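# Unwrap a straw and insert it into a lidded cup

## Task

Pull the straw free of its paper sleeve, then push it through the opening in the cup's lid until it reaches the bottom of the cup; leave the sleeve resting on the table, and make sure the cup, which is not fixed down, is standing upright at the end.

## Robot and tools

Robot: two UR-style six-joint arms, left_arm and right_arm, each with a Robotiq 2F-85 two-finger gripper and a wrist camera (cam_left_wrist, cam_right_wrist, both 672x504). Bases in the scene frame: left_arm at about (-0.026, +0.411, 0) m, right_arm at about (-0.023, -0.485, 0) m.

Frames: the scene frame has its origin at table-top height midway between the arms, +z up, +x out over the table, left_arm on the +y side (image sides do not follow these names). Reported positions (m), quaternions (wxyz) and velocities (m/s, rad/s) use this frame. Offsets you command are instead along the gripper's own axes, taken from its Hand target: fingers point along +z, they open and close along y, and a block on the wrist sticks out about 10 cm toward +x. end_effector_position is the point between the pads when shut; closed fingertips reach about 19 mm past it.

The row: every motion command is built from rows of 18 numbers, each in [-1, 1], always both arms: left dx, dy, dz, rx, ry, rz, gripper position, force_limit, speed, then the same nine for the right. The six pose numbers are an offset (not a pose) from that arm's Hand target as it stood when the action or move began; 1.0 equals 0.6 m of travel or 180 degrees, and rx, ry, rz form one rotation vector. All zeros re-request the current Hand target; sending the same offset again moves further. Gripper position: +1 fully open (85 mm), about -0.8 pads touching, -1 closes until blocked. force_limit and speed (both start at +1) set grip strength and finger speed (about 20, 85, 150 mm/s at -1, 0, +1). To leave a gripper alone, resend its last three numbers; a 0 is a real command. Commanded orientation is clipped to within 32 degrees of the measured one each step.

Tools:
- execute_actions(actions, cameras): actions is a list of actions; each action is up to 15 rows, one per 1/30 s step, and a short action repeats its final row to fill 15. Each row counts from the action's starting Hand target. An empty list returns the state plus all camera images.
- move(target, speed, blend, stop_force, zero, blocking, cameras): target is one 18-number row or a list of up to 15 rows, all offsets from the same starting Hand targets. Paths are straight, end together, last at least 0.5 s and at most 10 s. speed: m/s, 0.002 to 3.6, default 0.25 (turns up to twice that in rad/s), one value or one per target. blend: corner rounding in m, default 0 (stop at each target). stop_force: 3 to 120 N, ends an arm's path when it feels that much push; not reliable when the gripper rotates, and a light loose object may be moved without being felt. zero (default true) re-zeroes the sensor before the move. blocking=false returns after about 0.5 s while the move runs (not allowed with stop_force). The result adds a move: line such as done, off_target, moving, held or fault, plus limits (paced = pose clipped, held = steps withheld).
- wait(seconds 0 to 10): holds the last commands; a running move continues.
- stop: brakes a running move; fingers keep moving.
- zoom_image(camera, region [x0, y0, x1, y1], pixels, at most 504x504): closer look at the latest image of that camera.
- zero_wrist_force(arm): subtracts the current wrist reading from later ones.
- read_manual(section): licence texts only.
- finished_scene(scene): ends the scene, irreversibly; the goal must hold without the robot.

Results: Hand target is your last commanded (clipped) pose, from which the next offsets count; the gripper may rest short of it, in which case send the gap as an offset. object_status: 0 moving, 1 blocked while opening, 2 blocked while closing (a grip), 3 at requested opening or pads together. A grip needs position -1 kept and status 2. position_measured is in counts: 3 open, 78 about 60 mm, 130 about 40 mm, 180 about 20 mm, 230 pads together. Wrist force and torque are along the gripper's own axes, with a third line for the peak since last shown. Joint torques include the arm's own weight. Joint velocities may read within noise.

Avoid: any object leaving the table; dropping or releasing moving items; fast impacts; pressing past firm contact (arms are stiff). About 150 N on an arm, or joint contact torque at its limit (wrist joints around 17 N m), stops that arm for 10 s. Never let the arms or fingers squeeze each other; the clearance check does not always prevent it. Route paths around an arm's own base. Do not clamp hard on something still resting on a support. Holding loads or stretching out heats motors; at 85 °C the arm locks for 30 s or more, with a MOTOR HOT warning from 70 °C. A brief outside push may nudge loose objects.

Each tool is called after "Emit:" as name(argument=value, ...) on one line, values as JSON.

## Session

Emit:
execute_actions(actions=[])

Scene clock: 0.00 s.
left_arm: end_effector_position=(+0.3738, +0.6806, +0.2281) position_measured=3 object_status=3 end_effector_quat_wxyz=(-0.076, +0.901, +0.128, +0.408) | right_arm: end_effector_position=(+0.4567, +0.0639, +0.1653) position_measured=3 object_status=3 end_effector_quat_wxyz=(-0.095, -0.531, +0.816, -0.208)
Joint positions: left_arm=[0.296 -1.796 2.505 -3.136 -1.553 -3.113] | right_arm=[4.261 -2.4 -0.783 -1.921 1.319 0.022]
Joint velocities: within noise
Joint torques (N m): no reading
Wrist force (N): no reading
Wrist torque (N m): no reading
Wrist force, peak (N): no reading
Hand target: left_arm +0.3738, +0.6806, +0.2281; -0.076, +0.901, +0.128, +0.408 | right_arm +0.4567, +0.0639, +0.1653; -0.095, -0.531, +0.816, -0.208
Tool commands: left_gripper/position=+1.0 left_gripper/force_limit=+1.0 left_gripper/speed=+1.0 right_gripper/position=+1.0 right_gripper/force_limit=+1.0 right_gripper/speed=+1.0

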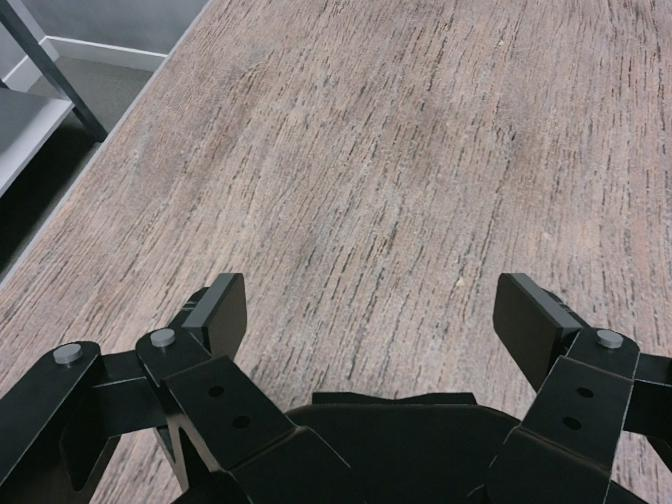

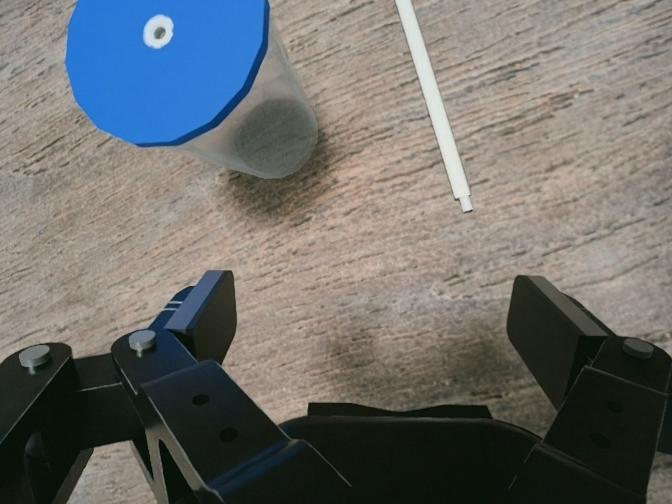

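Emit:
move(target=[0.1368,0.6103,-0.3095,-0.05,-0.2688,0.0844,1,1,1,0.3843,-0.06,-0.0737,-0.0572,-0.1361,-0.1054,1,1,1], cameras=["all"], speed=0.4)

Scene clock: 48.30 s.
left_arm: end_effector_position=(+0.4004, +0.2996, +0.3995) position_measured=3 object_status=3 end_effector_quat_wxyz=(-0.001, +1.000, +0.000, +0.000) | right_arm: end_effector_position=(+0.3902, -0.1199, +0.3002) position_measured=3 object_status=3 end_effector_quat_wxyz=(+0.001, +0.678, -0.735, +0.000)
Joint positions: left_arm=[-0.571 -1.723 1.533 -1.38 -1.57 -3.705] | right_arm=[4.102 -1.677 -1.536 -1.501 1.571 -0.524]
Joint torques (N m): left_arm=[-3.21 -13.6 -33.75 -1.46 -1.36 0.56] | right_arm=[8.06 24.39 45.42 -0.17 -0.97 -0.96]
Wrist force (N): left_arm=[-0.1 -0.1 0.3] | right_arm=[-1.0 1.0 0.2]
Wrist torque (N m): left_arm=[0.00 0.40 0.04] | right_arm=[0.16 0.21 0.25]
Wrist force, peak (N): left_arm=[-0.8 9.9 -2.4] | right_arm=[-1.8 3.0 -0.7]
Hand target: left_arm +0.4003, +0.2995, +0.3996; +0.000, +1.000, +0.000, +0.000 | right_arm +0.3902, -0.1199, +0.3003; +0.000, +0.678, -0.735, +0.000
Off the commanded pose: left_arm 0.000 m, 0 deg | right_arm 0.000 m, 0 deg.
move: done

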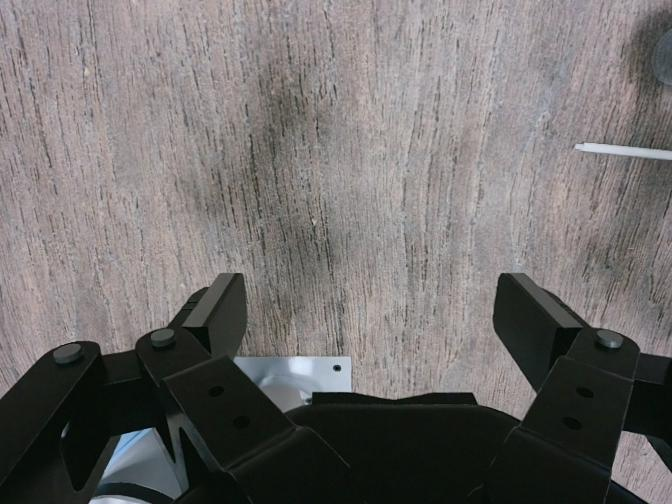

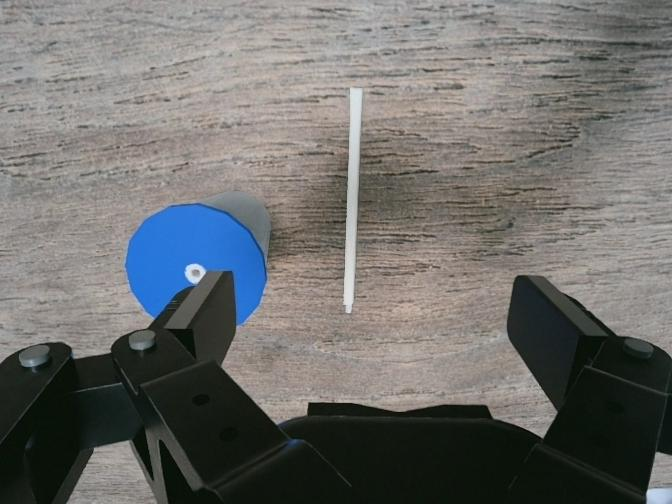

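Emit:
move(target=[0,0,0,0,0,0,1,1,1,0.018,0.014,0.4255,0,0,0,-0.165,-1,-0.5], cameras=["cam_right_wrist"], speed=0.4)

Emit:
move(target=[0,0,0,0,0,0,1,1,1,0,0,0.065,0,0,0,-0.165,-1,-0.5], cameras=["cam_right_wrist"], speed=0.02, stop_force=6)

Scene clock: 74.03 s.
left_arm: end_effector_position=(+0.4003, +0.2995, +0.3996) position_measured=3 object_status=3 end_effector_quat_wxyz=(+0.000, +1.000, +0.000, +0.000) | right_arm: end_effector_position=(+0.3807, -0.1301, +0.0450) position_measured=150 object_status=0 end_effector_quat_wxyz=(+0.000, +0.678, -0.735, +0.000)
Joint positions: left_arm=[-0.571 -1.723 1.533 -1.38 -1.57 -3.705] | right_arm=[4.106 -1.887 -1.994 -0.832 1.571 -0.52]
Joint torques (N m): left_arm=[-6.29 -6.98 -40.56 -0.03 -1.19 -1.69] | right_arm=[-10.45 43.61 27.37 5.49 -1.49 -2.55]
Wrist force (N): left_arm=[-0.1 0.0 0.5] | right_arm=[-1.2 1.0 0.2]
Wrist torque (N m): left_arm=[0.01 0.40 0.04] | right_arm=[0.17 0.24 0.25]
Wrist force, peak (N): left_arm=[-0.4 -0.1 0.4] | right_arm=[-0.9 1.2 4.1]
Hand target: left_arm +0.4003, +0.2995, +0.3996; +0.000, +1.000, +0.000, +0.000 | right_arm +0.3807, -0.1301, +0.0450; +0.000, +0.678, -0.735, +0.000
Off the commanded pose: left_arm 0.000 m, 0 deg | right_arm 0.000 m, 0 deg.
move: done
Images, in order (width x height): cam_right_wrist 672x504.

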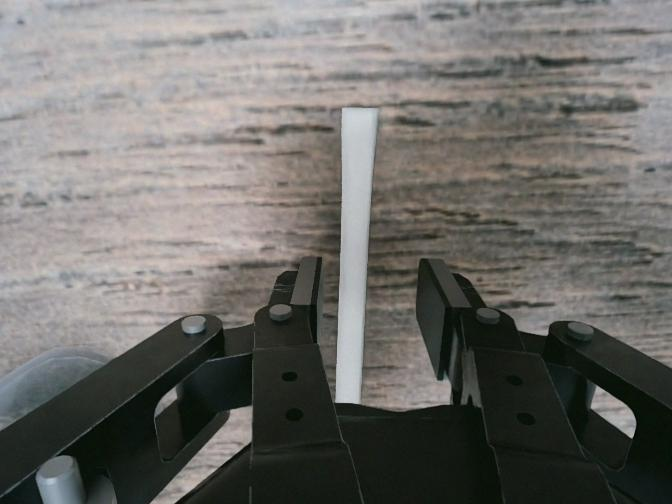

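Scene clock: 76.27 s.
left_arm: end_effector_position=(+0.4003, +0.2995, +0.3996) position_measured=3 object_status=3 end_effector_quat_wxyz=(+0.000, +1.000, +0.000, +0.000) | right_arm: end_effector_position=(+0.3807, -0.1302, +0.0250) position_measured=150 object_status=3 end_effector_quat_wxyz=(+0.001, +0.678, -0.735, +0.000)
Joint positions: left_arm=[-0.571 -1.723 1.533 -1.38 -1.57 -3.705] | right_arm=[4.106 -1.923 -2.012 -0.779 1.571 -0.52]
Joint torques (N m): left_arm=[-5.85 -6.51 -40.26 -0.11 -1.18 -1.49] | right_arm=[-9.41 53.77 31.01 3.75 0.07 -1.78]
Wrist force (N): left_arm=[0.0 0.1 0.5] | right_arm=[-2.4 0.4 -3.2]
Wrist torque (N m): left_arm=[0.02 0.38 0.05] | right_arm=[0.24 0.24 0.24]
Wrist force, peak (N): left_arm=[-0.4 0.2 0.3] | right_arm=[5.3 6.1 -25.8]
Hand target: left_arm +0.4003, +0.2995, +0.3996; +0.000, +1.000, +0.000, +0.000 | right_arm +0.3807, -0.1301, +0.0250; +0.001, +0.678, -0.735, +0.000 (not the last commanded pose)
Off the commanded pose: left_arm 0.000 m, 0 deg | right_arm 0.019 m, 0 deg.
move: contact (right_arm)
Images, in order (width x height): cam_right_wrist 672x504.

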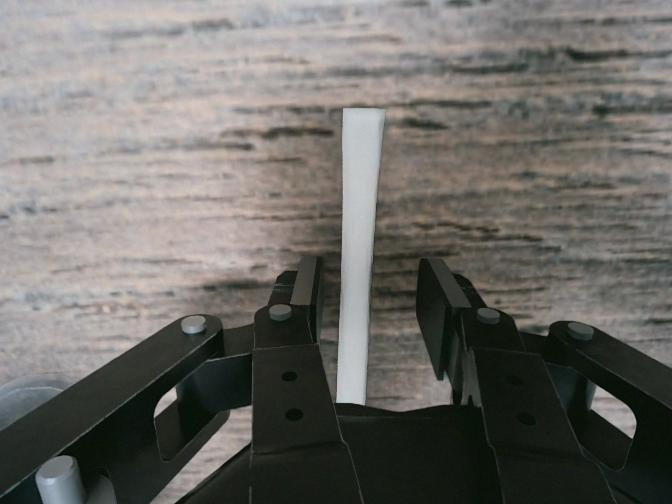

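Emit:
move(target=[0,0,0,0,0,0,1,1,1,0,-0.007,-0.009,0,0,0,-0.165,-1,-0.5], speed=0.05)

Emit:
move(target=[0,0,0,0,0,0,1,1,1,0,0,0,0,0,0,-1,-1,-1], cameras=["cam_right_wrist"])

Scene clock: 80.90 s.
left_arm: end_effector_position=(+0.4003, +0.2995, +0.3996) position_measured=3 object_status=3 end_effector_quat_wxyz=(+0.000, +1.000, +0.000, +0.000) | right_arm: end_effector_position=(+0.3850, -0.1305, +0.0305) position_measured=150 object_status=3 end_effector_quat_wxyz=(+0.000, +0.678, -0.735, +0.000)
Joint positions: left_arm=[-0.571 -1.723 1.533 -1.38 -1.57 -3.705] | right_arm=[4.099 -1.918 -1.998 -0.796 1.571 -0.527]
Joint torques (N m): left_arm=[-5.26 -6.27 -39.89 -0.01 -1.24 -1.53] | right_arm=[-0.44 49.42 22.65 3.33 -0.39 -1.67]
Wrist force (N): left_arm=[-0.3 0.1 0.3] | right_arm=[-1.2 0.9 0.1]
Wrist torque (N m): left_arm=[0.02 0.42 0.04] | right_arm=[0.15 0.24 0.25]
Wrist force, peak (N): left_arm=[-0.2 -0.2 0.5] | right_arm=[-2.5 0.3 -3.3]
Hand target: left_arm +0.4003, +0.2995, +0.3996; +0.000, +1.000, +0.000, +0.000 | right_arm +0.3849, -0.1305, +0.0304; +0.001, +0.678, -0.735, +0.000
Off the commanded pose: left_arm 0.000 m, 0 deg | right_arm 0.000 m, 0 deg.
move: done

Scene clock: 82.60 s.
left_arm: end_effector_position=(+0.4003, +0.2995, +0.3996) position_measured=3 object_status=3 end_effector_quat_wxyz=(+0.000, +1.000, +0.000, +0.000) | right_arm: end_effector_position=(+0.3849, -0.1305, +0.0304) position_measured=223 object_status=2 end_effector_quat_wxyz=(+0.000, +0.678, -0.735, +0.000)
Joint positions: left_arm=[-0.571 -1.723 1.533 -1.38 -1.57 -3.705] | right_arm=[4.099 -1.919 -1.999 -0.796 1.571 -0.527]
Joint torques (N m): left_arm=[-5.94 -6.06 -39.58 -0.02 -1.18 -1.48] | right_arm=[9.76 17.67 5.13 4.33 -1.32 1.81]
Wrist force (N): left_arm=[-0.3 0.0 0.2] | right_arm=[5.8 4.5 -20.9]
Wrist torque (N m): left_arm=[0.00 0.42 0.05] | right_arm=[0.09 0.23 0.26]
Wrist force, peak (N): left_arm=[-0.3 0.0 0.5] | right_arm=[5.9 4.4 -21.1]
Hand target: left_arm +0.4003, +0.2995, +0.3996; +0.000, +1.000, +0.000, +0.000 | right_arm +0.3849, -0.1305, +0.0304; +0.001, +0.678, -0.735, +0.000
Off the commanded pose: left_arm 0.000 m, 0 deg | right_arm 0.000 m, 0 deg.
move: done
Images, in order (width x height): cam_right_wrist 672x504.

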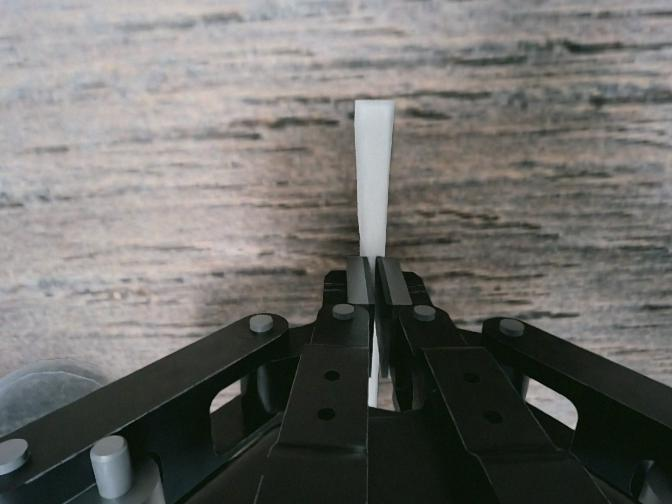

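Emit:
move(target=[[0,0,0,0,0,0,1,1,1,0.0047,0.058,-0.283,0,0,0,-1,-1,-1],[0,0,0,0,0,0,1,1,1,-0.244,0.095,-0.2167,0,-0.5,0,-1,-1,-1]], cameras=["all"], blend=[0.05,0], speed=0.4)

Scene clock: 115.30 s.
left_arm: end_effector_position=(+0.4003, +0.2995, +0.3996) position_measured=3 object_status=3 end_effector_quat_wxyz=(+0.000, +1.000, +0.000, +0.000) | right_arm: end_effector_position=(+0.3393, +0.0197, +0.1597) position_measured=223 object_status=2 end_effector_quat_wxyz=(+0.518, -0.480, +0.520, +0.480)
Joint positions: left_arm=[-0.571 -1.723 1.533 -1.38 -1.57 -3.705] | right_arm=[4.083 -2.418 -2.08 1.354 2.115 0]
Joint torques (N m): left_arm=[-4.98 -6.48 -39.18 0.09 -1.24 -1.39] | right_arm=[-0.24 44.25 7.48 2.12 -0.16 -0.22]
Wrist force (N): left_arm=[-0.1 0.0 0.3] | right_arm=[-4.9 1.5 2.3]
Wrist torque (N m): left_arm=[0.00 0.40 0.05] | right_arm=[0.33 0.37 0.25]
Wrist force, peak (N): left_arm=[-0.3 -0.1 0.5] | right_arm=[6.0 4.6 -21.1]
Hand target: left_arm +0.4003, +0.2995, +0.3996; +0.000, +1.000, +0.000, +0.000 | right_arm +0.3393, +0.0197, +0.1597; +0.518, -0.480, +0.520, +0.480 (not the last commanded pose)
Tool commands: left_gripper/position=+1.0 left_gripper/force_limit=+1.0 left_gripper/speed=+1.0 right_gripper/position=-1.0 right_gripper/force_limit=-1.0 right_gripper/speed=-1.0
Off the commanded pose: left_arm 0.000 m, 0 deg | right_arm 0.001 m, 0 deg.
FORCE FAULT: contact force on the right arm reached its limit, and that arm stopped. The contact can be on any part of that arm, not only on its tool. That arm's remaining commands of this call were not run. That arm is still stopped at the end of this call. That arm stays stopped for about 10 more seconds. Until then a move that you send moves the other arm only, and its call returns only when the move has ended. Once the stop has ended, the next robot result says so. If the stop ends while you think or write, that arm runs what you send next, counted from a new Hand target: where the arm stands when the stop ends. While its stop runs, that arm takes no new command, but its gripper still runs the gripper command that each later call begins with. Until it ends, the stop uses up actions while you think or wait. An arm that is not stopped still takes commands.
move: fault (right_arm)

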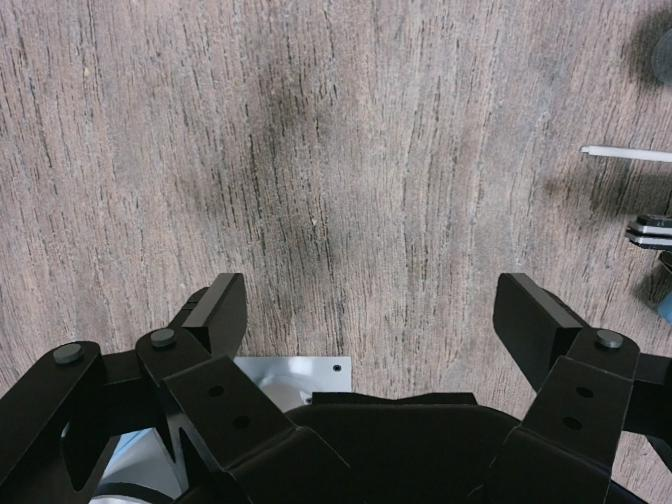

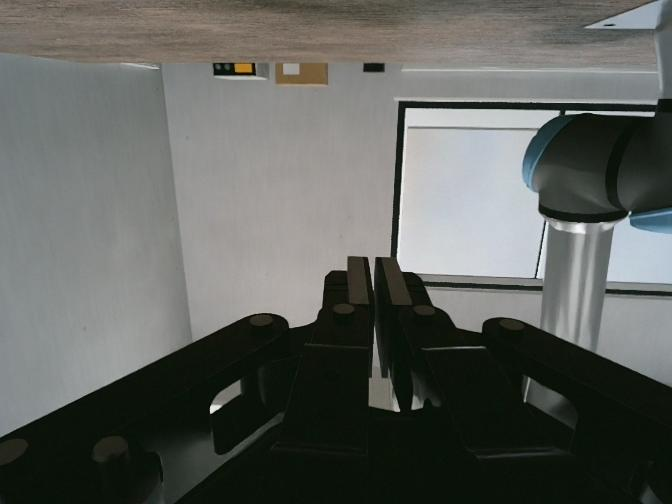

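Emit:
wait(seconds=10)

Emit:
move(target=[[0,0,0,0,0,0,1,1,1,-0.25,0,0,0,0,0,-0.545,-1,-0.5],[0,0,0,0,0,0,1,1,1,-0.067,-0.0954,-0.2435,0,0.5,0,-0.545,-1,-0.5]], blend=[0.05,0], cameras=["cam_right_wrist"], speed=0.3)

Scene clock: 152.30 s.
left_arm: end_effector_position=(+0.4003, +0.2995, +0.3996) position_measured=3 object_status=3 end_effector_quat_wxyz=(+0.000, +1.000, +0.000, +0.000) | right_arm: end_effector_position=(+0.3393, +0.0197, +0.1597) position_measured=223 object_status=2 end_effector_quat_wxyz=(+0.518, -0.480, +0.520, +0.480)
Joint positions: left_arm=[-0.571 -1.723 1.533 -1.38 -1.57 -3.705] | right_arm=[4.083 -2.418 -2.08 1.354 2.115 0]
Joint torques (N m): left_arm=[-3.72 -5.68 -37.88 0.06 -1.31 -1.2] | right_arm=[-0.18 44.39 6.85 1.73 -0.11 -0.31]
Wrist force (N): left_arm=[-0.1 0.3 0.3] | right_arm=[-4.8 1.6 2.1]
Wrist torque (N m): left_arm=[0.04 0.40 0.05] | right_arm=[0.34 0.36 0.24]
Wrist force, peak (N): left_arm=[-0.5 -0.1 0.4] | right_arm=[-5.1 1.5 2.4]
Hand target: left_arm +0.4003, +0.2995, +0.3996; +0.000, +1.000, +0.000, +0.000 | right_arm +0.3393, +0.0197, +0.1597; +0.518, -0.480, +0.520, +0.480 (not the last commanded pose)
Tool commands: left_gripper/position=+1.0 left_gripper/force_limit=+1.0 left_gripper/speed=+1.0 right_gripper/position=-1.0 right_gripper/force_limit=-1.0 right_gripper/speed=-1.0
Off the commanded pose: left_arm 0.000 m, 0 deg | right_arm 0.001 m, 0 deg.
FORCE FAULT, CONTINUED: the right arm's stop, for the force fault that an earlier result reported, is over. The rest of the stop counts as 20 of the actions that you can send in this scene. That arm's target is now where it stood when the stop ended, not its last command. That arm accepts commands again.
wait: 10.00 s; at rest from the start

Scene clock: 155.97 s.
left_arm: end_effector_position=(+0.4003, +0.2995, +0.3996) position_measured=3 object_status=3 end_effector_quat_wxyz=(+0.000, +1.000, +0.000, +0.000) | right_arm: end_effector_position=(+0.3851, -0.1301, +0.2002) position_measured=198 object_status=3 end_effector_quat_wxyz=(+0.001, +0.679, -0.734, +0.000)
Joint positions: left_arm=[-0.571 -1.723 1.533 -1.38 -1.57 -3.705] | right_arm=[4.1 -1.699 -1.771 -1.244 1.571 -0.528]
Joint torques (N m): left_arm=[-2.9 -6.2 -38.05 0.13 -1.18 -0.95] | right_arm=[-10.64 50.72 6.32 1.78 -0.01 -2.64]
Wrist force (N): left_arm=[-0.2 -0.1 0.2] | right_arm=[-1.4 0.8 0.4]
Wrist torque (N m): left_arm=[-0.01 0.42 0.04] | right_arm=[0.13 0.27 0.25]
Wrist force, peak (N): left_arm=[-0.3 0.0 0.5] | right_arm=[-6.5 3.4 4.1]
Hand target: left_arm +0.4003, +0.2995, +0.3996; +0.000, +1.000, +0.000, +0.000 | right_arm +0.3851, -0.1303, +0.2002; +0.001, +0.679, -0.734, +0.000
Off the commanded pose: left_arm 0.000 m, 0 deg | right_arm 0.000 m, 0 deg.
move: done
Images, in order (width x height): cam_right_wrist 672x504.

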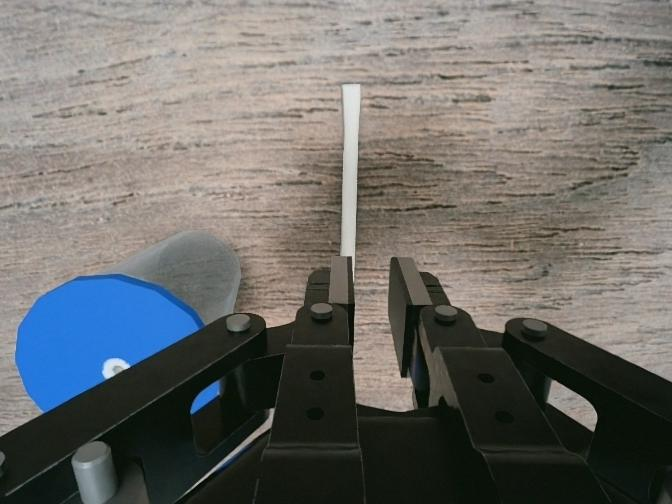

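Emit:
move(target=[0,0,0,0,0,0,1,1,1,0.0333,0.001,0.25,0,0,0,-0.42,-1,-0.5], speed=0.3)

Emit:
move(target=[0,0,0,0,0,0,1,1,1,0,0,0.0405,0,0,0,-0.42,-1,-0.5], speed=0.03, stop_force=6, cameras=["cam_right_wrist"])

Emit:
move(target=[0,0,0,0,0,0,1,1,1,0,0,0,0,0,0,-1,-1,-1], cameras=["cam_right_wrist"])

Scene clock: 163.57 s.
left_arm: end_effector_position=(+0.4003, +0.2995, +0.3996) position_measured=3 object_status=3 end_effector_quat_wxyz=(+0.000, +1.000, +0.000, +0.000) | right_arm: end_effector_position=(+0.3827, -0.1506, +0.0502) position_measured=182 object_status=3 end_effector_quat_wxyz=(+0.001, +0.679, -0.734, +0.000)
Joint positions: left_arm=[-0.571 -1.723 1.533 -1.38 -1.57 -3.705] | right_arm=[4.081 -1.855 -2.022 -0.839 1.571 -0.547]
Joint torques (N m): left_arm=[-2.35 -6.58 -37.64 0.03 -1.28 -0.99] | right_arm=[9.55 45.74 31.3 4.71 -2.06 1.88]
Wrist force (N): left_arm=[0.0 -0.1 0.3] | right_arm=[-1.2 1.0 0.1]
Wrist torque (N m): left_arm=[0.00 0.38 0.05] | right_arm=[0.16 0.24 0.25]
Wrist force, peak (N): left_arm=[-0.1 0.1 0.5] | right_arm=[-1.6 0.4 -4.0]
Hand target: left_arm +0.4003, +0.2995, +0.3996; +0.000, +1.000, +0.000, +0.000 | right_arm +0.3827, -0.1505, +0.0502; +0.001, +0.679, -0.734, +0.000
Off the commanded pose: left_arm 0.000 m, 0 deg | right_arm 0.000 m, 0 deg.
move: done

Scene clock: 165.47 s.
left_arm: end_effector_position=(+0.4003, +0.2995, +0.3996) position_measured=3 object_status=3 end_effector_quat_wxyz=(+0.000, +1.000, +0.000, +0.000) | right_arm: end_effector_position=(+0.3827, -0.1505, +0.0297) position_measured=182 object_status=3 end_effector_quat_wxyz=(+0.001, +0.679, -0.734, +0.000)
Joint positions: left_arm=[-0.571 -1.723 1.533 -1.38 -1.57 -3.705] | right_arm=[4.081 -1.892 -2.04 -0.782 1.571 -0.547]
Joint torques (N m): left_arm=[-2.96 -6.27 -37.17 0.1 -1.16 -1.03] | right_arm=[10.06 53.02 34.6 4.43 -2.07 1.69]
Wrist force (N): left_arm=[0.0 0.2 0.2] | right_arm=[-2.3 0.5 -3.0]
Wrist torque (N m): left_arm=[0.03 0.38 0.05] | right_arm=[0.19 0.24 0.24]
Wrist force, peak (N): left_arm=[-0.1 0.1 0.5] | right_arm=[-4.8 -2.2 -7.0]
Hand target: left_arm +0.4003, +0.2995, +0.3996; +0.000, +1.000, +0.000, +0.000 | right_arm +0.3827, -0.1505, +0.0297; +0.001, +0.679, -0.734, +0.000 (not the last commanded pose)
Off the commanded pose: left_arm 0.000 m, 0 deg | right_arm 0.004 m, 0 deg.
move: contact (right_arm)
Images, in order (width x height): cam_right_wrist 672x504.

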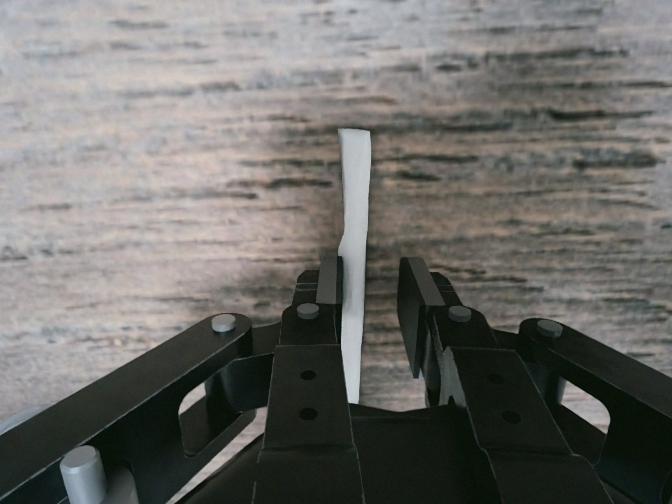

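Scene clock: 166.53 s.
left_arm: end_effector_position=(+0.4003, +0.2995, +0.3996) position_measured=3 object_status=3 end_effector_quat_wxyz=(+0.000, +1.000, +0.000, +0.000) | right_arm: end_effector_position=(+0.3828, -0.1505, +0.0297) position_measured=222 object_status=0 end_effector_quat_wxyz=(+0.001, +0.679, -0.734, +0.000)
Joint positions: left_arm=[-0.571 -1.723 1.533 -1.38 -1.57 -3.705] | right_arm=[4.081 -1.892 -2.04 -0.782 1.57 -0.547]
Joint torques (N m): left_arm=[-2.85 -7.02 -37.05 0.01 -1.19 -0.91] | right_arm=[9.83 34.81 15.13 -1.87 1.14 1.72]
Wrist force (N): left_arm=[0.1 0.0 0.2] | right_arm=[-2.2 -0.4 -23.3]
Wrist torque (N m): left_arm=[0.01 0.36 0.04] | right_arm=[0.20 0.20 0.26]
Wrist force, peak (N): left_arm=[-0.3 -0.2 0.4] | right_arm=[-2.3 -0.2 -23.4]
Hand target: left_arm +0.4003, +0.2995, +0.3996; +0.000, +1.000, +0.000, +0.000 | right_arm +0.3827, -0.1505, +0.0297; +0.001, +0.679, -0.734, +0.000
Off the commanded pose: left_arm 0.000 m, 0 deg | right_arm 0.000 m, 0 deg.
move: done
Images, in order (width x height): cam_right_wrist 672x504.

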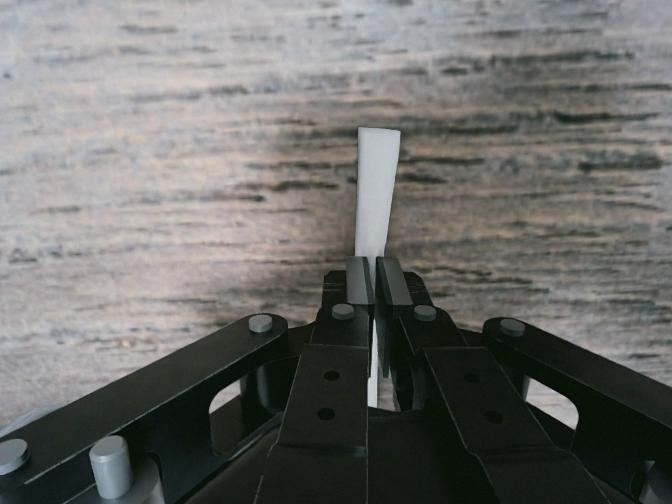

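Emit:
move(target=[0,0,0,0,0,0,1,1,1,0,0,-0.025,0,0,0,-1,-1,-1], speed=0.1)

Emit:
move(target=[0,0,0,0,0,0,1,1,1,0,0,0,0,0,0,-0.2,-1,-0.5], cameras=["cam_right_wrist"])

Scene clock: 170.50 s.
left_arm: end_effector_position=(+0.4003, +0.2995, +0.3996) position_measured=3 object_status=3 end_effector_quat_wxyz=(+0.000, +1.000, +0.000, +0.000) | right_arm: end_effector_position=(+0.3828, -0.1504, +0.0449) position_measured=222 object_status=2 end_effector_quat_wxyz=(+0.001, +0.679, -0.734, +0.000) end_effector_velocity=(+0.001, +0.000, +0.000) end_effector_angular_velocity=(+0.003, -0.002, -0.001)
Joint positions: left_arm=[-0.571 -1.723 1.533 -1.38 -1.57 -3.705] | right_arm=[4.081 -1.864 -2.027 -0.823 1.571 -0.547]
Joint velocities: left_arm=[within noise] | right_arm=[-0.001 -0.001 -0.001 0.005 0 0]
Joint torques (N m): left_arm=[-3.02 -6.38 -36.78 0.11 -1.11 -0.87] | right_arm=[9.82 18.8 19.82 5.56 1.71 1.99]
Wrist force (N): left_arm=[-0.3 0.1 0.3] | right_arm=[-1.4 1.0 0.4]
Wrist torque (N m): left_arm=[0.02 0.42 0.04] | right_arm=[0.16 0.27 0.24]
Wrist force, peak (N): left_arm=[-0.1 0.0 0.5] | right_arm=[-2.1 -0.4 -23.5]
Hand target: left_arm +0.4003, +0.2995, +0.3996; +0.000, +1.000, +0.000, +0.000 | right_arm +0.3827, -0.1505, +0.0447; +0.001, +0.679, -0.734, +0.000
Off the commanded pose: left_arm 0.000 m, 0 deg | right_arm 0.000 m, 0 deg.
move: done

Scene clock: 171.27 s.
left_arm: end_effector_position=(+0.4003, +0.2995, +0.3996) position_measured=3 object_status=3 end_effector_quat_wxyz=(+0.000, +1.000, +0.000, +0.000) | right_arm: end_effector_position=(+0.3828, -0.1505, +0.0447) position_measured=154 object_status=0 end_effector_quat_wxyz=(+0.001, +0.679, -0.734, +0.000)
Joint positions: left_arm=[-0.571 -1.723 1.533 -1.38 -1.57 -3.705] | right_arm=[4.081 -1.865 -2.027 -0.823 1.571 -0.547]
Joint torques (N m): left_arm=[-2.35 -6.67 -35.99 0.01 -1.31 -0.91] | right_arm=[9.77 16.75 5.06 5.53 1.83 1.88]
Wrist force (N): left_arm=[-0.1 0.2 0.4] | right_arm=[-1.3 1.2 0.2]
Wrist torque (N m): left_arm=[0.02 0.39 0.05] | right_arm=[0.20 0.26 0.24]
Wrist force, peak (N): left_arm=[-0.3 0.3 0.4] | right_arm=[-1.3 1.2 0.2]
Hand target: left_arm +0.4003, +0.2995, +0.3996; +0.000, +1.000, +0.000, +0.000 | right_arm +0.3827, -0.1505, +0.0447; +0.001, +0.679, -0.734, +0.000
Off the commanded pose: left_arm 0.000 m, 0 deg | right_arm 0.000 m, 0 deg.
move: done
Images, in order (width x height): cam_right_wrist 672x504.

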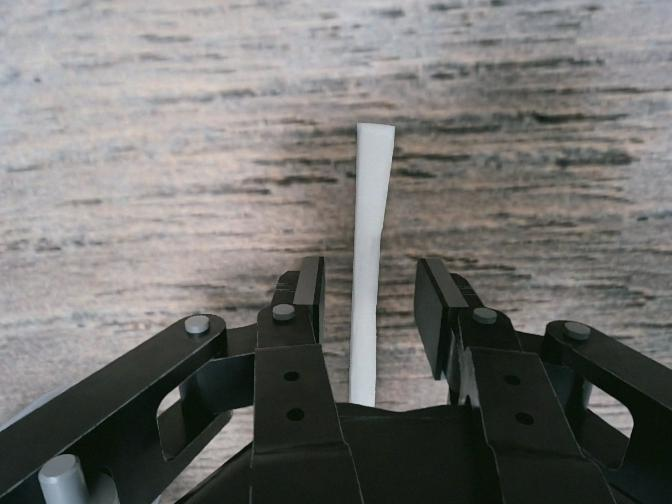

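Emit:
move(target=[0,0,0,0,0,0,1,1,1,0,0,0.0315,0,0,0,-0.2,-1,-0.5], speed=0.03, stop_force=6)

Emit:
move(target=[0,0,0,0,0,0,1,1,1,0,0,0,0,0,0,-1,-1,-1], cameras=["cam_right_wrist"])

Scene clock: 175.97 s.
left_arm: end_effector_position=(+0.4003, +0.2995, +0.3996) position_measured=3 object_status=3 end_effector_quat_wxyz=(+0.000, +1.000, +0.000, +0.000) | right_arm: end_effector_position=(+0.3827, -0.1505, +0.0258) position_measured=154 object_status=3 end_effector_quat_wxyz=(+0.001, +0.679, -0.734, +0.000)
Joint positions: left_arm=[-0.571 -1.723 1.533 -1.38 -1.57 -3.705] | right_arm=[4.081 -1.9 -2.044 -0.771 1.571 -0.547]
Joint torques (N m): left_arm=[-2.17 -6.64 -35.58 -0.09 -1.24 -0.86] | right_arm=[5.3 55.44 31.66 -0.05 1.72 0.6]
Wrist force (N): left_arm=[-0.2 0.0 0.2] | right_arm=[-1.3 0.9 0.3]
Wrist torque (N m): left_arm=[0.00 0.41 0.05] | right_arm=[0.16 0.26 0.24]
Wrist force, peak (N): left_arm=[-0.2 0.0 0.5] | right_arm=[-1.3 1.1 0.8]
Hand target: left_arm +0.4003, +0.2995, +0.3996; +0.000, +1.000, +0.000, +0.000 | right_arm +0.3827, -0.1505, +0.0258; +0.001, +0.679, -0.734, +0.000
Off the commanded pose: left_arm 0.000 m, 0 deg | right_arm 0.000 m, 0 deg.
move: done

Scene clock: 177.40 s.
left_arm: end_effector_position=(+0.4003, +0.2995, +0.3996) position_measured=3 object_status=3 end_effector_quat_wxyz=(+0.000, +1.000, +0.000, +0.000) | right_arm: end_effector_position=(+0.3827, -0.1505, +0.0258) position_measured=215 object_status=0 end_effector_quat_wxyz=(+0.001, +0.679, -0.734, +0.000)
Joint positions: left_arm=[-0.571 -1.723 1.533 -1.38 -1.57 -3.705] | right_arm=[4.081 -1.9 -2.044 -0.771 1.571 -0.547]
Joint torques (N m): left_arm=[-2.37 -6.4 -36.51 0.09 -1.34 -0.73] | right_arm=[0.45 51.62 31.75 -0.14 1.62 -0.55]
Wrist force (N): left_arm=[-0.4 0.1 0.3] | right_arm=[-1.2 0.0 -2.2]
Wrist torque (N m): left_arm=[0.02 0.43 0.05] | right_arm=[0.16 0.27 0.25]
Wrist force, peak (N): left_arm=[-0.2 0.2 0.6] | right_arm=[-1.2 -0.6 -3.1]
Hand target: left_arm +0.4003, +0.2995, +0.3996; +0.000, +1.000, +0.000, +0.000 | right_arm +0.3827, -0.1505, +0.0258; +0.001, +0.679, -0.734, +0.000
Off the commanded pose: left_arm 0.000 m, 0 deg | right_arm 0.000 m, 0 deg.
move: done
Images, in order (width x height): cam_right_wrist 672x504.

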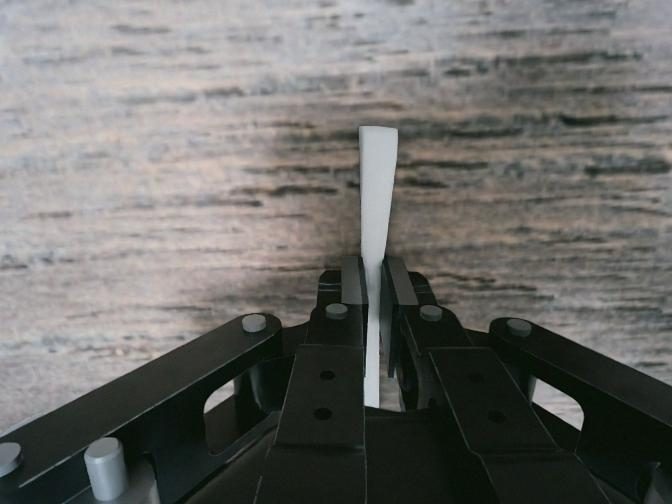

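Emit:
move(target=[[0,0,0,0,0,0,1,1,1,0,0,-0.1,0,0,0,-1,-1,-1],[-0.05,0.299,0.2,-0.5,0,0,1,1,1,0.084,0.0145,-0.4235,0,0,0,-1,-1,-1]], blend=[0.03,0], cameras=["all"], speed=0.3)

Scene clock: 184.87 s.
left_arm: end_effector_position=(+0.3703, +0.1202, +0.2794) position_measured=3 object_status=3 end_effector_quat_wxyz=(+0.707, +0.707, +0.000, +0.000) | right_arm: end_effector_position=(+0.3704, -0.1996, +0.2801) position_measured=215 object_status=2 end_effector_quat_wxyz=(+0.001, +0.679, -0.734, +0.000)
Joint positions: left_arm=[-0.434 -1.064 2.191 -4.266 -2.714 -4.711] | right_arm=[4.04 -1.523 -1.746 -1.446 1.57 -0.588]
Joint torques (N m): left_arm=[10.76 -47.84 3.54 -3.69 -0.76 -1.72] | right_arm=[5.41 8.69 6.86 5.4 -1.47 0.95]
Wrist force (N): left_arm=[2.0 -1.0 0.6] | right_arm=[-1.1 0.9 0.5]
Wrist torque (N m): left_arm=[-0.06 -0.24 0.36] | right_arm=[0.15 0.25 0.24]
Wrist force, peak (N): left_arm=[2.1 -2.5 1.1] | right_arm=[-1.3 0.9 3.5]
Hand target: left_arm +0.3703, +0.1203, +0.2794; +0.707, +0.707, +0.000, +0.000 | right_arm +0.3704, -0.1996, +0.2800; +0.001, +0.679, -0.734, +0.000
Off the commanded pose: left_arm 0.000 m, 0 deg | right_arm 0.000 m, 0 deg.
move: done

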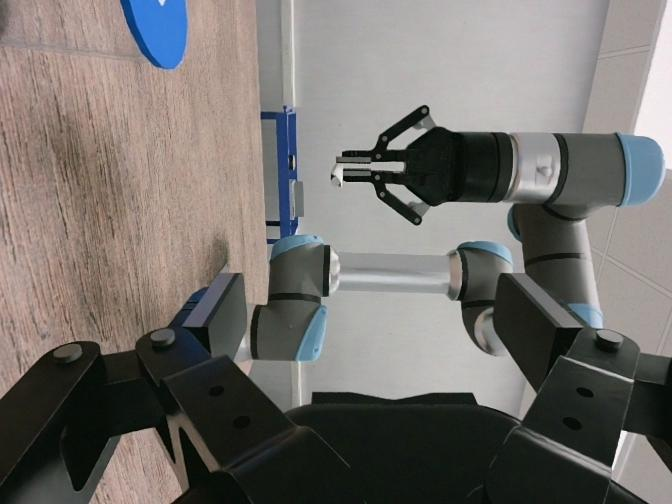

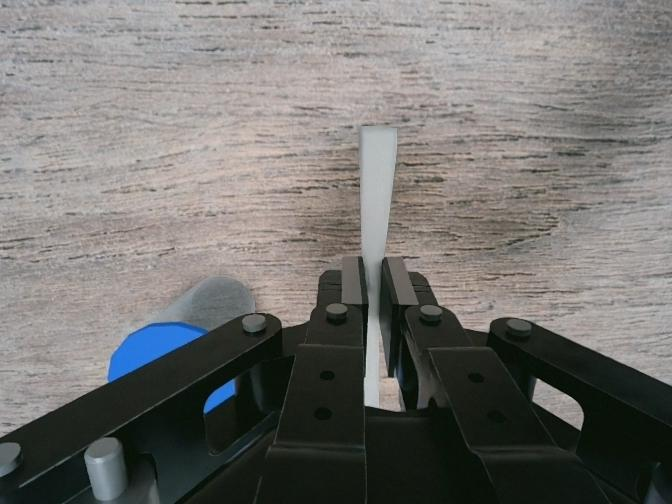

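Great; straw held. Look at the tip.

Emit:
zoom_image(camera="cam_left_wrist", region=[300, 120, 440, 225])

Scaled by 3.600.

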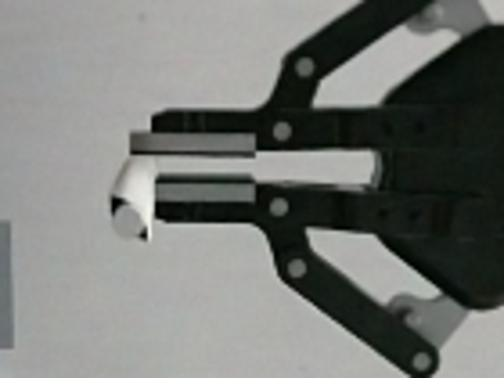

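Emit:
move(target=[0.032,-0.017,0.1672,-0.0095,-0.028,0,0.2,-1,0,0,0,0,0,0,0,-1,-1,-1], cameras=["all"], speed=0.2)

Emit:
zoom_image(camera="cam_left_wrist", region=[240, 120, 440, 320])

Scene clock: 198.53 s.
left_arm: end_effector_position=(+0.3895, +0.0200, +0.2690) position_measured=104 object_status=3 end_effector_quat_wxyz=(+0.717, +0.696, -0.031, -0.031) | right_arm: end_effector_position=(+0.3704, -0.1996, +0.2800) position_measured=215 object_status=2 end_effector_quat_wxyz=(+0.001, +0.679, -0.734, +0.000)
Joint positions: left_arm=[-0.602 -0.934 1.993 -4.26 -2.634 -4.764] | right_arm=[4.04 -1.523 -1.746 -1.446 1.57 -0.587]
Joint torques (N m): left_arm=[-6.45 -58.46 -7.43 -3.78 -0.72 1.23] | right_arm=[9.69 8.71 6.98 5.51 1.92 1.84]
Wrist force (N): left_arm=[2.0 -1.2 0.5] | right_arm=[-1.2 0.8 0.4]
Wrist torque (N m): left_arm=[-0.06 -0.25 0.38] | right_arm=[0.15 0.27 0.24]
Wrist force, peak (N): left_arm=[2.6 -0.5 -7.3] | right_arm=[-1.4 0.8 0.4]
Hand target: left_arm +0.3895, +0.0200, +0.2691; +0.717, +0.696, -0.031, -0.031 | right_arm +0.3704, -0.1996, +0.2800; +0.001, +0.679, -0.734, +0.000
Off the commanded pose: left_arm 0.000 m, 0 deg | right_arm 0.000 m, 0 deg.
move: done

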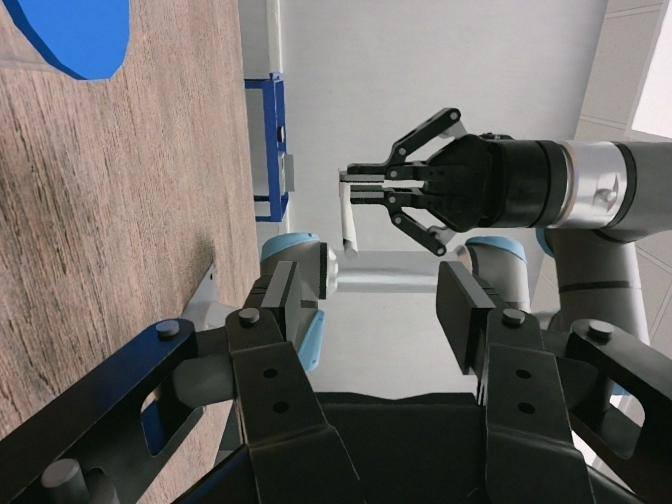

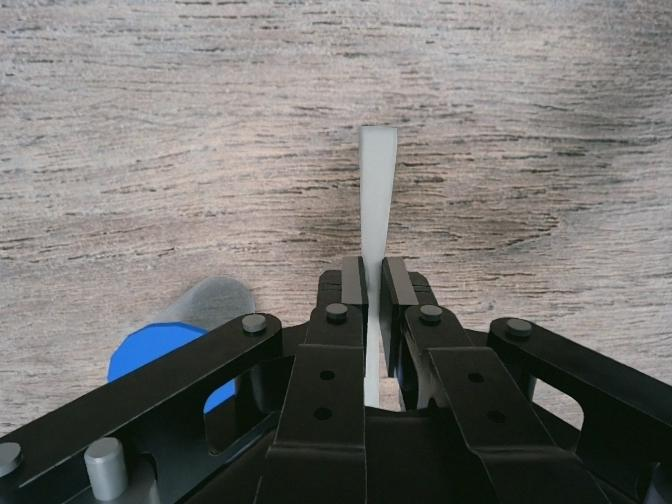

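Scaled by 2.520.

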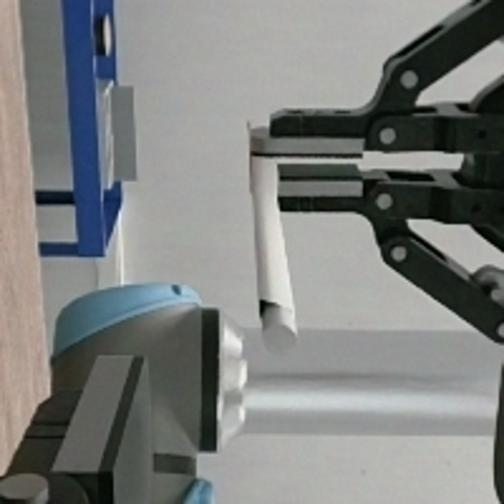

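Emit:
move(target=[0.005,-0.0035,0.035,0,0,0,-0.4,-1,0,0,0,0,0,0,0,-1,-1,-1], cameras=["cam_left_wrist"], speed=0.1)

Emit:
zoom_image(camera="cam_left_wrist", region=[260, 140, 460, 320])

Scene clock: 208.93 s.
left_arm: end_effector_position=(+0.3907, -0.0014, +0.2676) position_measured=179 object_status=0 end_effector_quat_wxyz=(+0.717, +0.696, -0.031, -0.031) | right_arm: end_effector_position=(+0.3704, -0.1996, +0.2800) position_measured=215 object_status=2 end_effector_quat_wxyz=(+0.001, +0.679, -0.734, +0.000)
Joint positions: left_arm=[-0.64 -0.92 1.97 -4.247 -2.596 -4.76] | right_arm=[4.04 -1.523 -1.746 -1.446 1.57 -0.587]
Joint torques (N m): left_arm=[8.12 -44.1 0.51 -2.29 -1.13 0.22] | right_arm=[9.83 8.77 7.42 5.58 1.74 1.83]
Wrist force (N): left_arm=[2.0 -1.2 0.8] | right_arm=[-1.2 0.8 0.6]
Wrist torque (N m): left_arm=[-0.05 -0.27 0.38] | right_arm=[0.14 0.27 0.24]
Wrist force, peak (N): left_arm=[2.2 -1.3 1.4] | right_arm=[-1.2 0.9 0.6]
Hand target: left_arm +0.3906, -0.0013, +0.2676; +0.717, +0.696, -0.031, -0.031 | right_arm +0.3704, -0.1996, +0.2800; +0.001, +0.679, -0.734, +0.000
Off the commanded pose: left_arm 0.000 m, 0 deg | right_arm 0.000 m, 0 deg.
move: done
Images, in order (width x height): cam_left_wrist 672x504.

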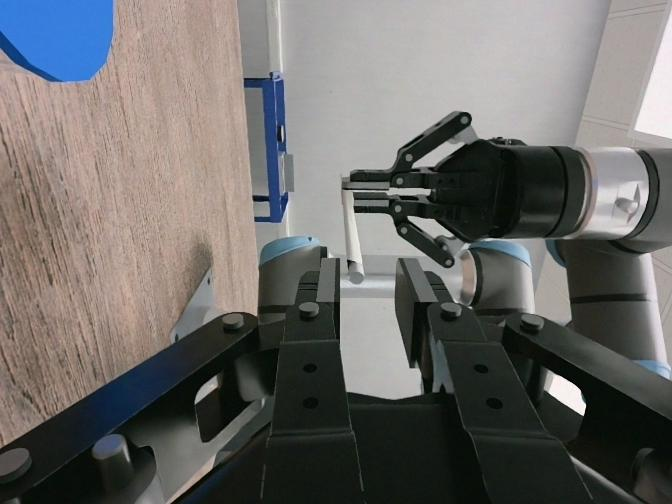

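Scaled by 2.520.

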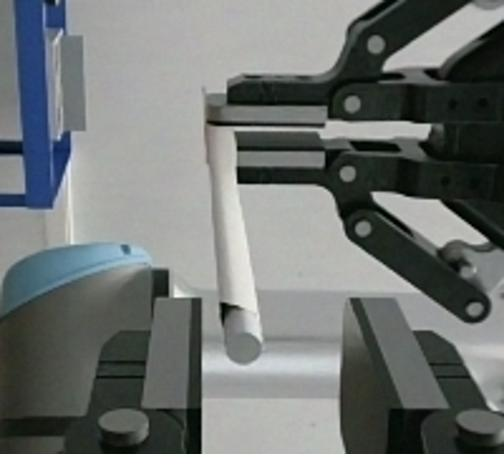

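Emit:
move(target=[0,-0.0013,0.02,0,0,0,-0.56,-1,-0.5,0,0,0,0,0,0,-1,-1,-1], cameras=["cam_left_wrist"], speed=0.1)

Emit:
zoom_image(camera="cam_left_wrist", region=[280, 180, 440, 340])

Scene clock: 220.70 s.
left_arm: end_effector_position=(+0.3896, -0.0134, +0.2672) position_measured=200 object_status=3 end_effector_quat_wxyz=(+0.717, +0.696, -0.031, -0.031) | right_arm: end_effector_position=(+0.3704, -0.1996, +0.2800) position_measured=215 object_status=2 end_effector_quat_wxyz=(+0.001, +0.679, -0.734, +0.000)
Joint positions: left_arm=[-0.662 -0.916 1.961 -4.241 -2.573 -4.757] | right_arm=[4.04 -1.523 -1.746 -1.446 1.57 -0.587]
Joint torques (N m): left_arm=[8.36 -29.96 -14.62 -0.09 -1.37 0.91] | right_arm=[9.88 8.84 6.96 5.53 1.73 1.9]
Wrist force (N): left_arm=[2.0 -1.2 0.8] | right_arm=[-1.2 0.9 0.4]
Wrist torque (N m): left_arm=[-0.05 -0.28 0.36] | right_arm=[0.15 0.27 0.24]
Wrist force, peak (N): left_arm=[2.7 -1.5 -0.1] | right_arm=[-1.3 0.9 0.5]
Hand target: left_arm +0.3896, -0.0133, +0.2672; +0.717, +0.696, -0.031, -0.031 | right_arm +0.3704, -0.1996, +0.2800; +0.001, +0.679, -0.734, +0.000
Off the commanded pose: left_arm 0.000 m, 0 deg | right_arm 0.000 m, 0 deg.
move: done
Images, in order (width x height): cam_left_wrist 672x504.

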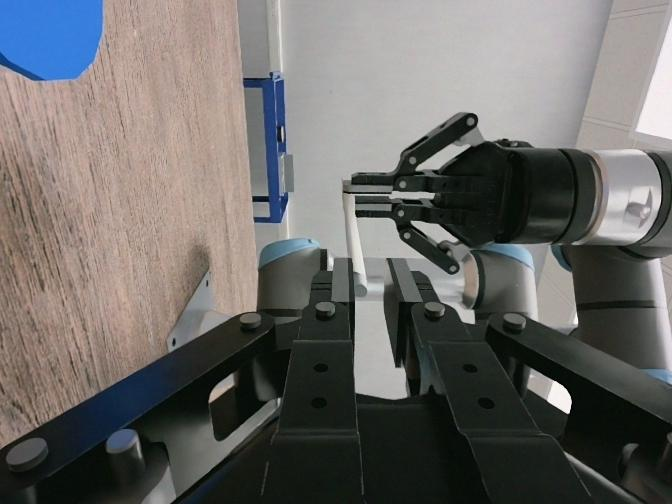

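Scaled by 3.150.

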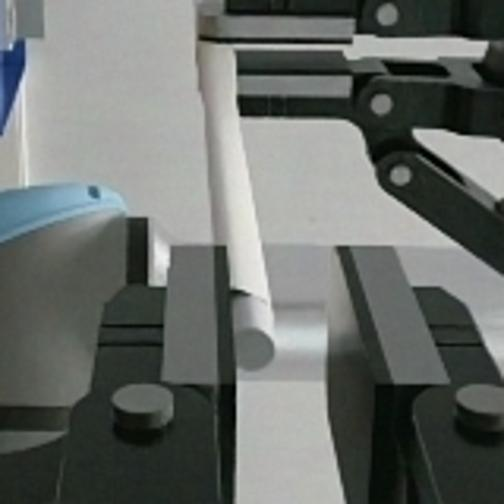

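Emit:
move(target=[0,-0.006,0.006,0,0,0,-0.56,-1,-0.5,0,0,0,0,0,0,-1,-1,-1], speed=0.1)

Emit:
move(target=[0,0,0,0,0,0,-1,-1,-1,0,0,0,0,0,0,-1,-1,-1], cameras=["cam_left_wrist"])

Emit:
zoom_image(camera="cam_left_wrist", region=[280, 180, 440, 340])

Scene clock: 228.63 s.
left_arm: end_effector_position=(+0.3893, -0.0170, +0.2637) position_measured=200 object_status=3 end_effector_quat_wxyz=(+0.717, +0.696, -0.031, -0.031) | right_arm: end_effector_position=(+0.3704, -0.1996, +0.2800) position_measured=215 object_status=2 end_effector_quat_wxyz=(+0.001, +0.679, -0.734, +0.000)
Joint positions: left_arm=[-0.669 -0.907 1.958 -4.246 -2.567 -4.757] | right_arm=[4.04 -1.523 -1.746 -1.446 1.57 -0.587]
Joint torques (N m): left_arm=[-0.01 -32.85 -22.83 -3.12 0.7 1.25] | right_arm=[9.77 8.93 7.03 5.41 1.85 1.94]
Wrist force (N): left_arm=[2.0 -1.1 0.7] | right_arm=[-0.8 0.9 0.4]
Wrist torque (N m): left_arm=[-0.04 -0.28 0.37] | right_arm=[0.16 0.21 0.24]
Wrist force, peak (N): left_arm=[2.2 -1.4 0.7] | right_arm=[-1.2 1.1 0.4]
Hand target: left_arm +0.3893, -0.0169, +0.2637; +0.717, +0.696, -0.031, -0.031 | right_arm +0.3704, -0.1996, +0.2800; +0.001, +0.679, -0.734, +0.000
Off the commanded pose: left_arm 0.000 m, 0 deg | right_arm 0.000 m, 0 deg.
move: done

Scene clock: 229.47 s.
left_arm: end_effector_position=(+0.3893, -0.0170, +0.2637) position_measured=230 object_status=3 end_effector_quat_wxyz=(+0.717, +0.696, -0.031, -0.031) | right_arm: end_effector_position=(+0.3704, -0.1996, +0.2800) position_measured=215 object_status=2 end_effector_quat_wxyz=(+0.001, +0.679, -0.734, +0.000)
Joint positions: left_arm=[-0.669 -0.907 1.958 -4.246 -2.567 -4.757] | right_arm=[4.04 -1.523 -1.746 -1.446 1.57 -0.587]
Joint torques (N m): left_arm=[8.62 -55.87 -16.11 0.98 -1.27 0.18] | right_arm=[9.94 8.91 7.44 5.48 1.7 1.83]
Wrist force (N): left_arm=[1.9 -1.1 0.7] | right_arm=[-1.1 0.7 0.3]
Wrist torque (N m): left_arm=[-0.03 -0.26 0.36] | right_arm=[0.12 0.26 0.24]
Wrist force, peak (N): left_arm=[2.4 -1.2 0.7] | right_arm=[-1.2 0.8 0.5]
Hand target: left_arm +0.3893, -0.0169, +0.2637; +0.717, +0.696, -0.031, -0.031 | right_arm +0.3704, -0.1996, +0.2800; +0.001, +0.679, -0.734, +0.000
Off the commanded pose: left_arm 0.000 m, 0 deg | right_arm 0.000 m, 0 deg.
move: done
Images, in order (width x height): cam_left_wrist 672x504.

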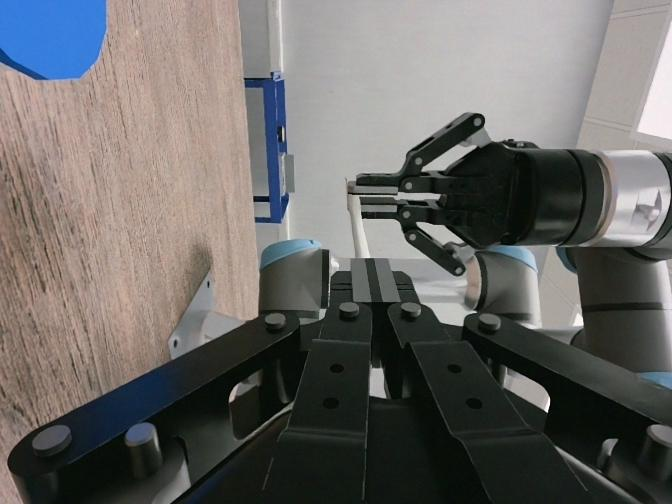

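Scaled by 3.150.

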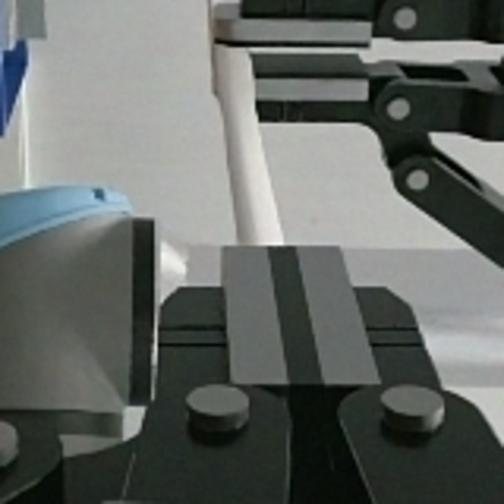

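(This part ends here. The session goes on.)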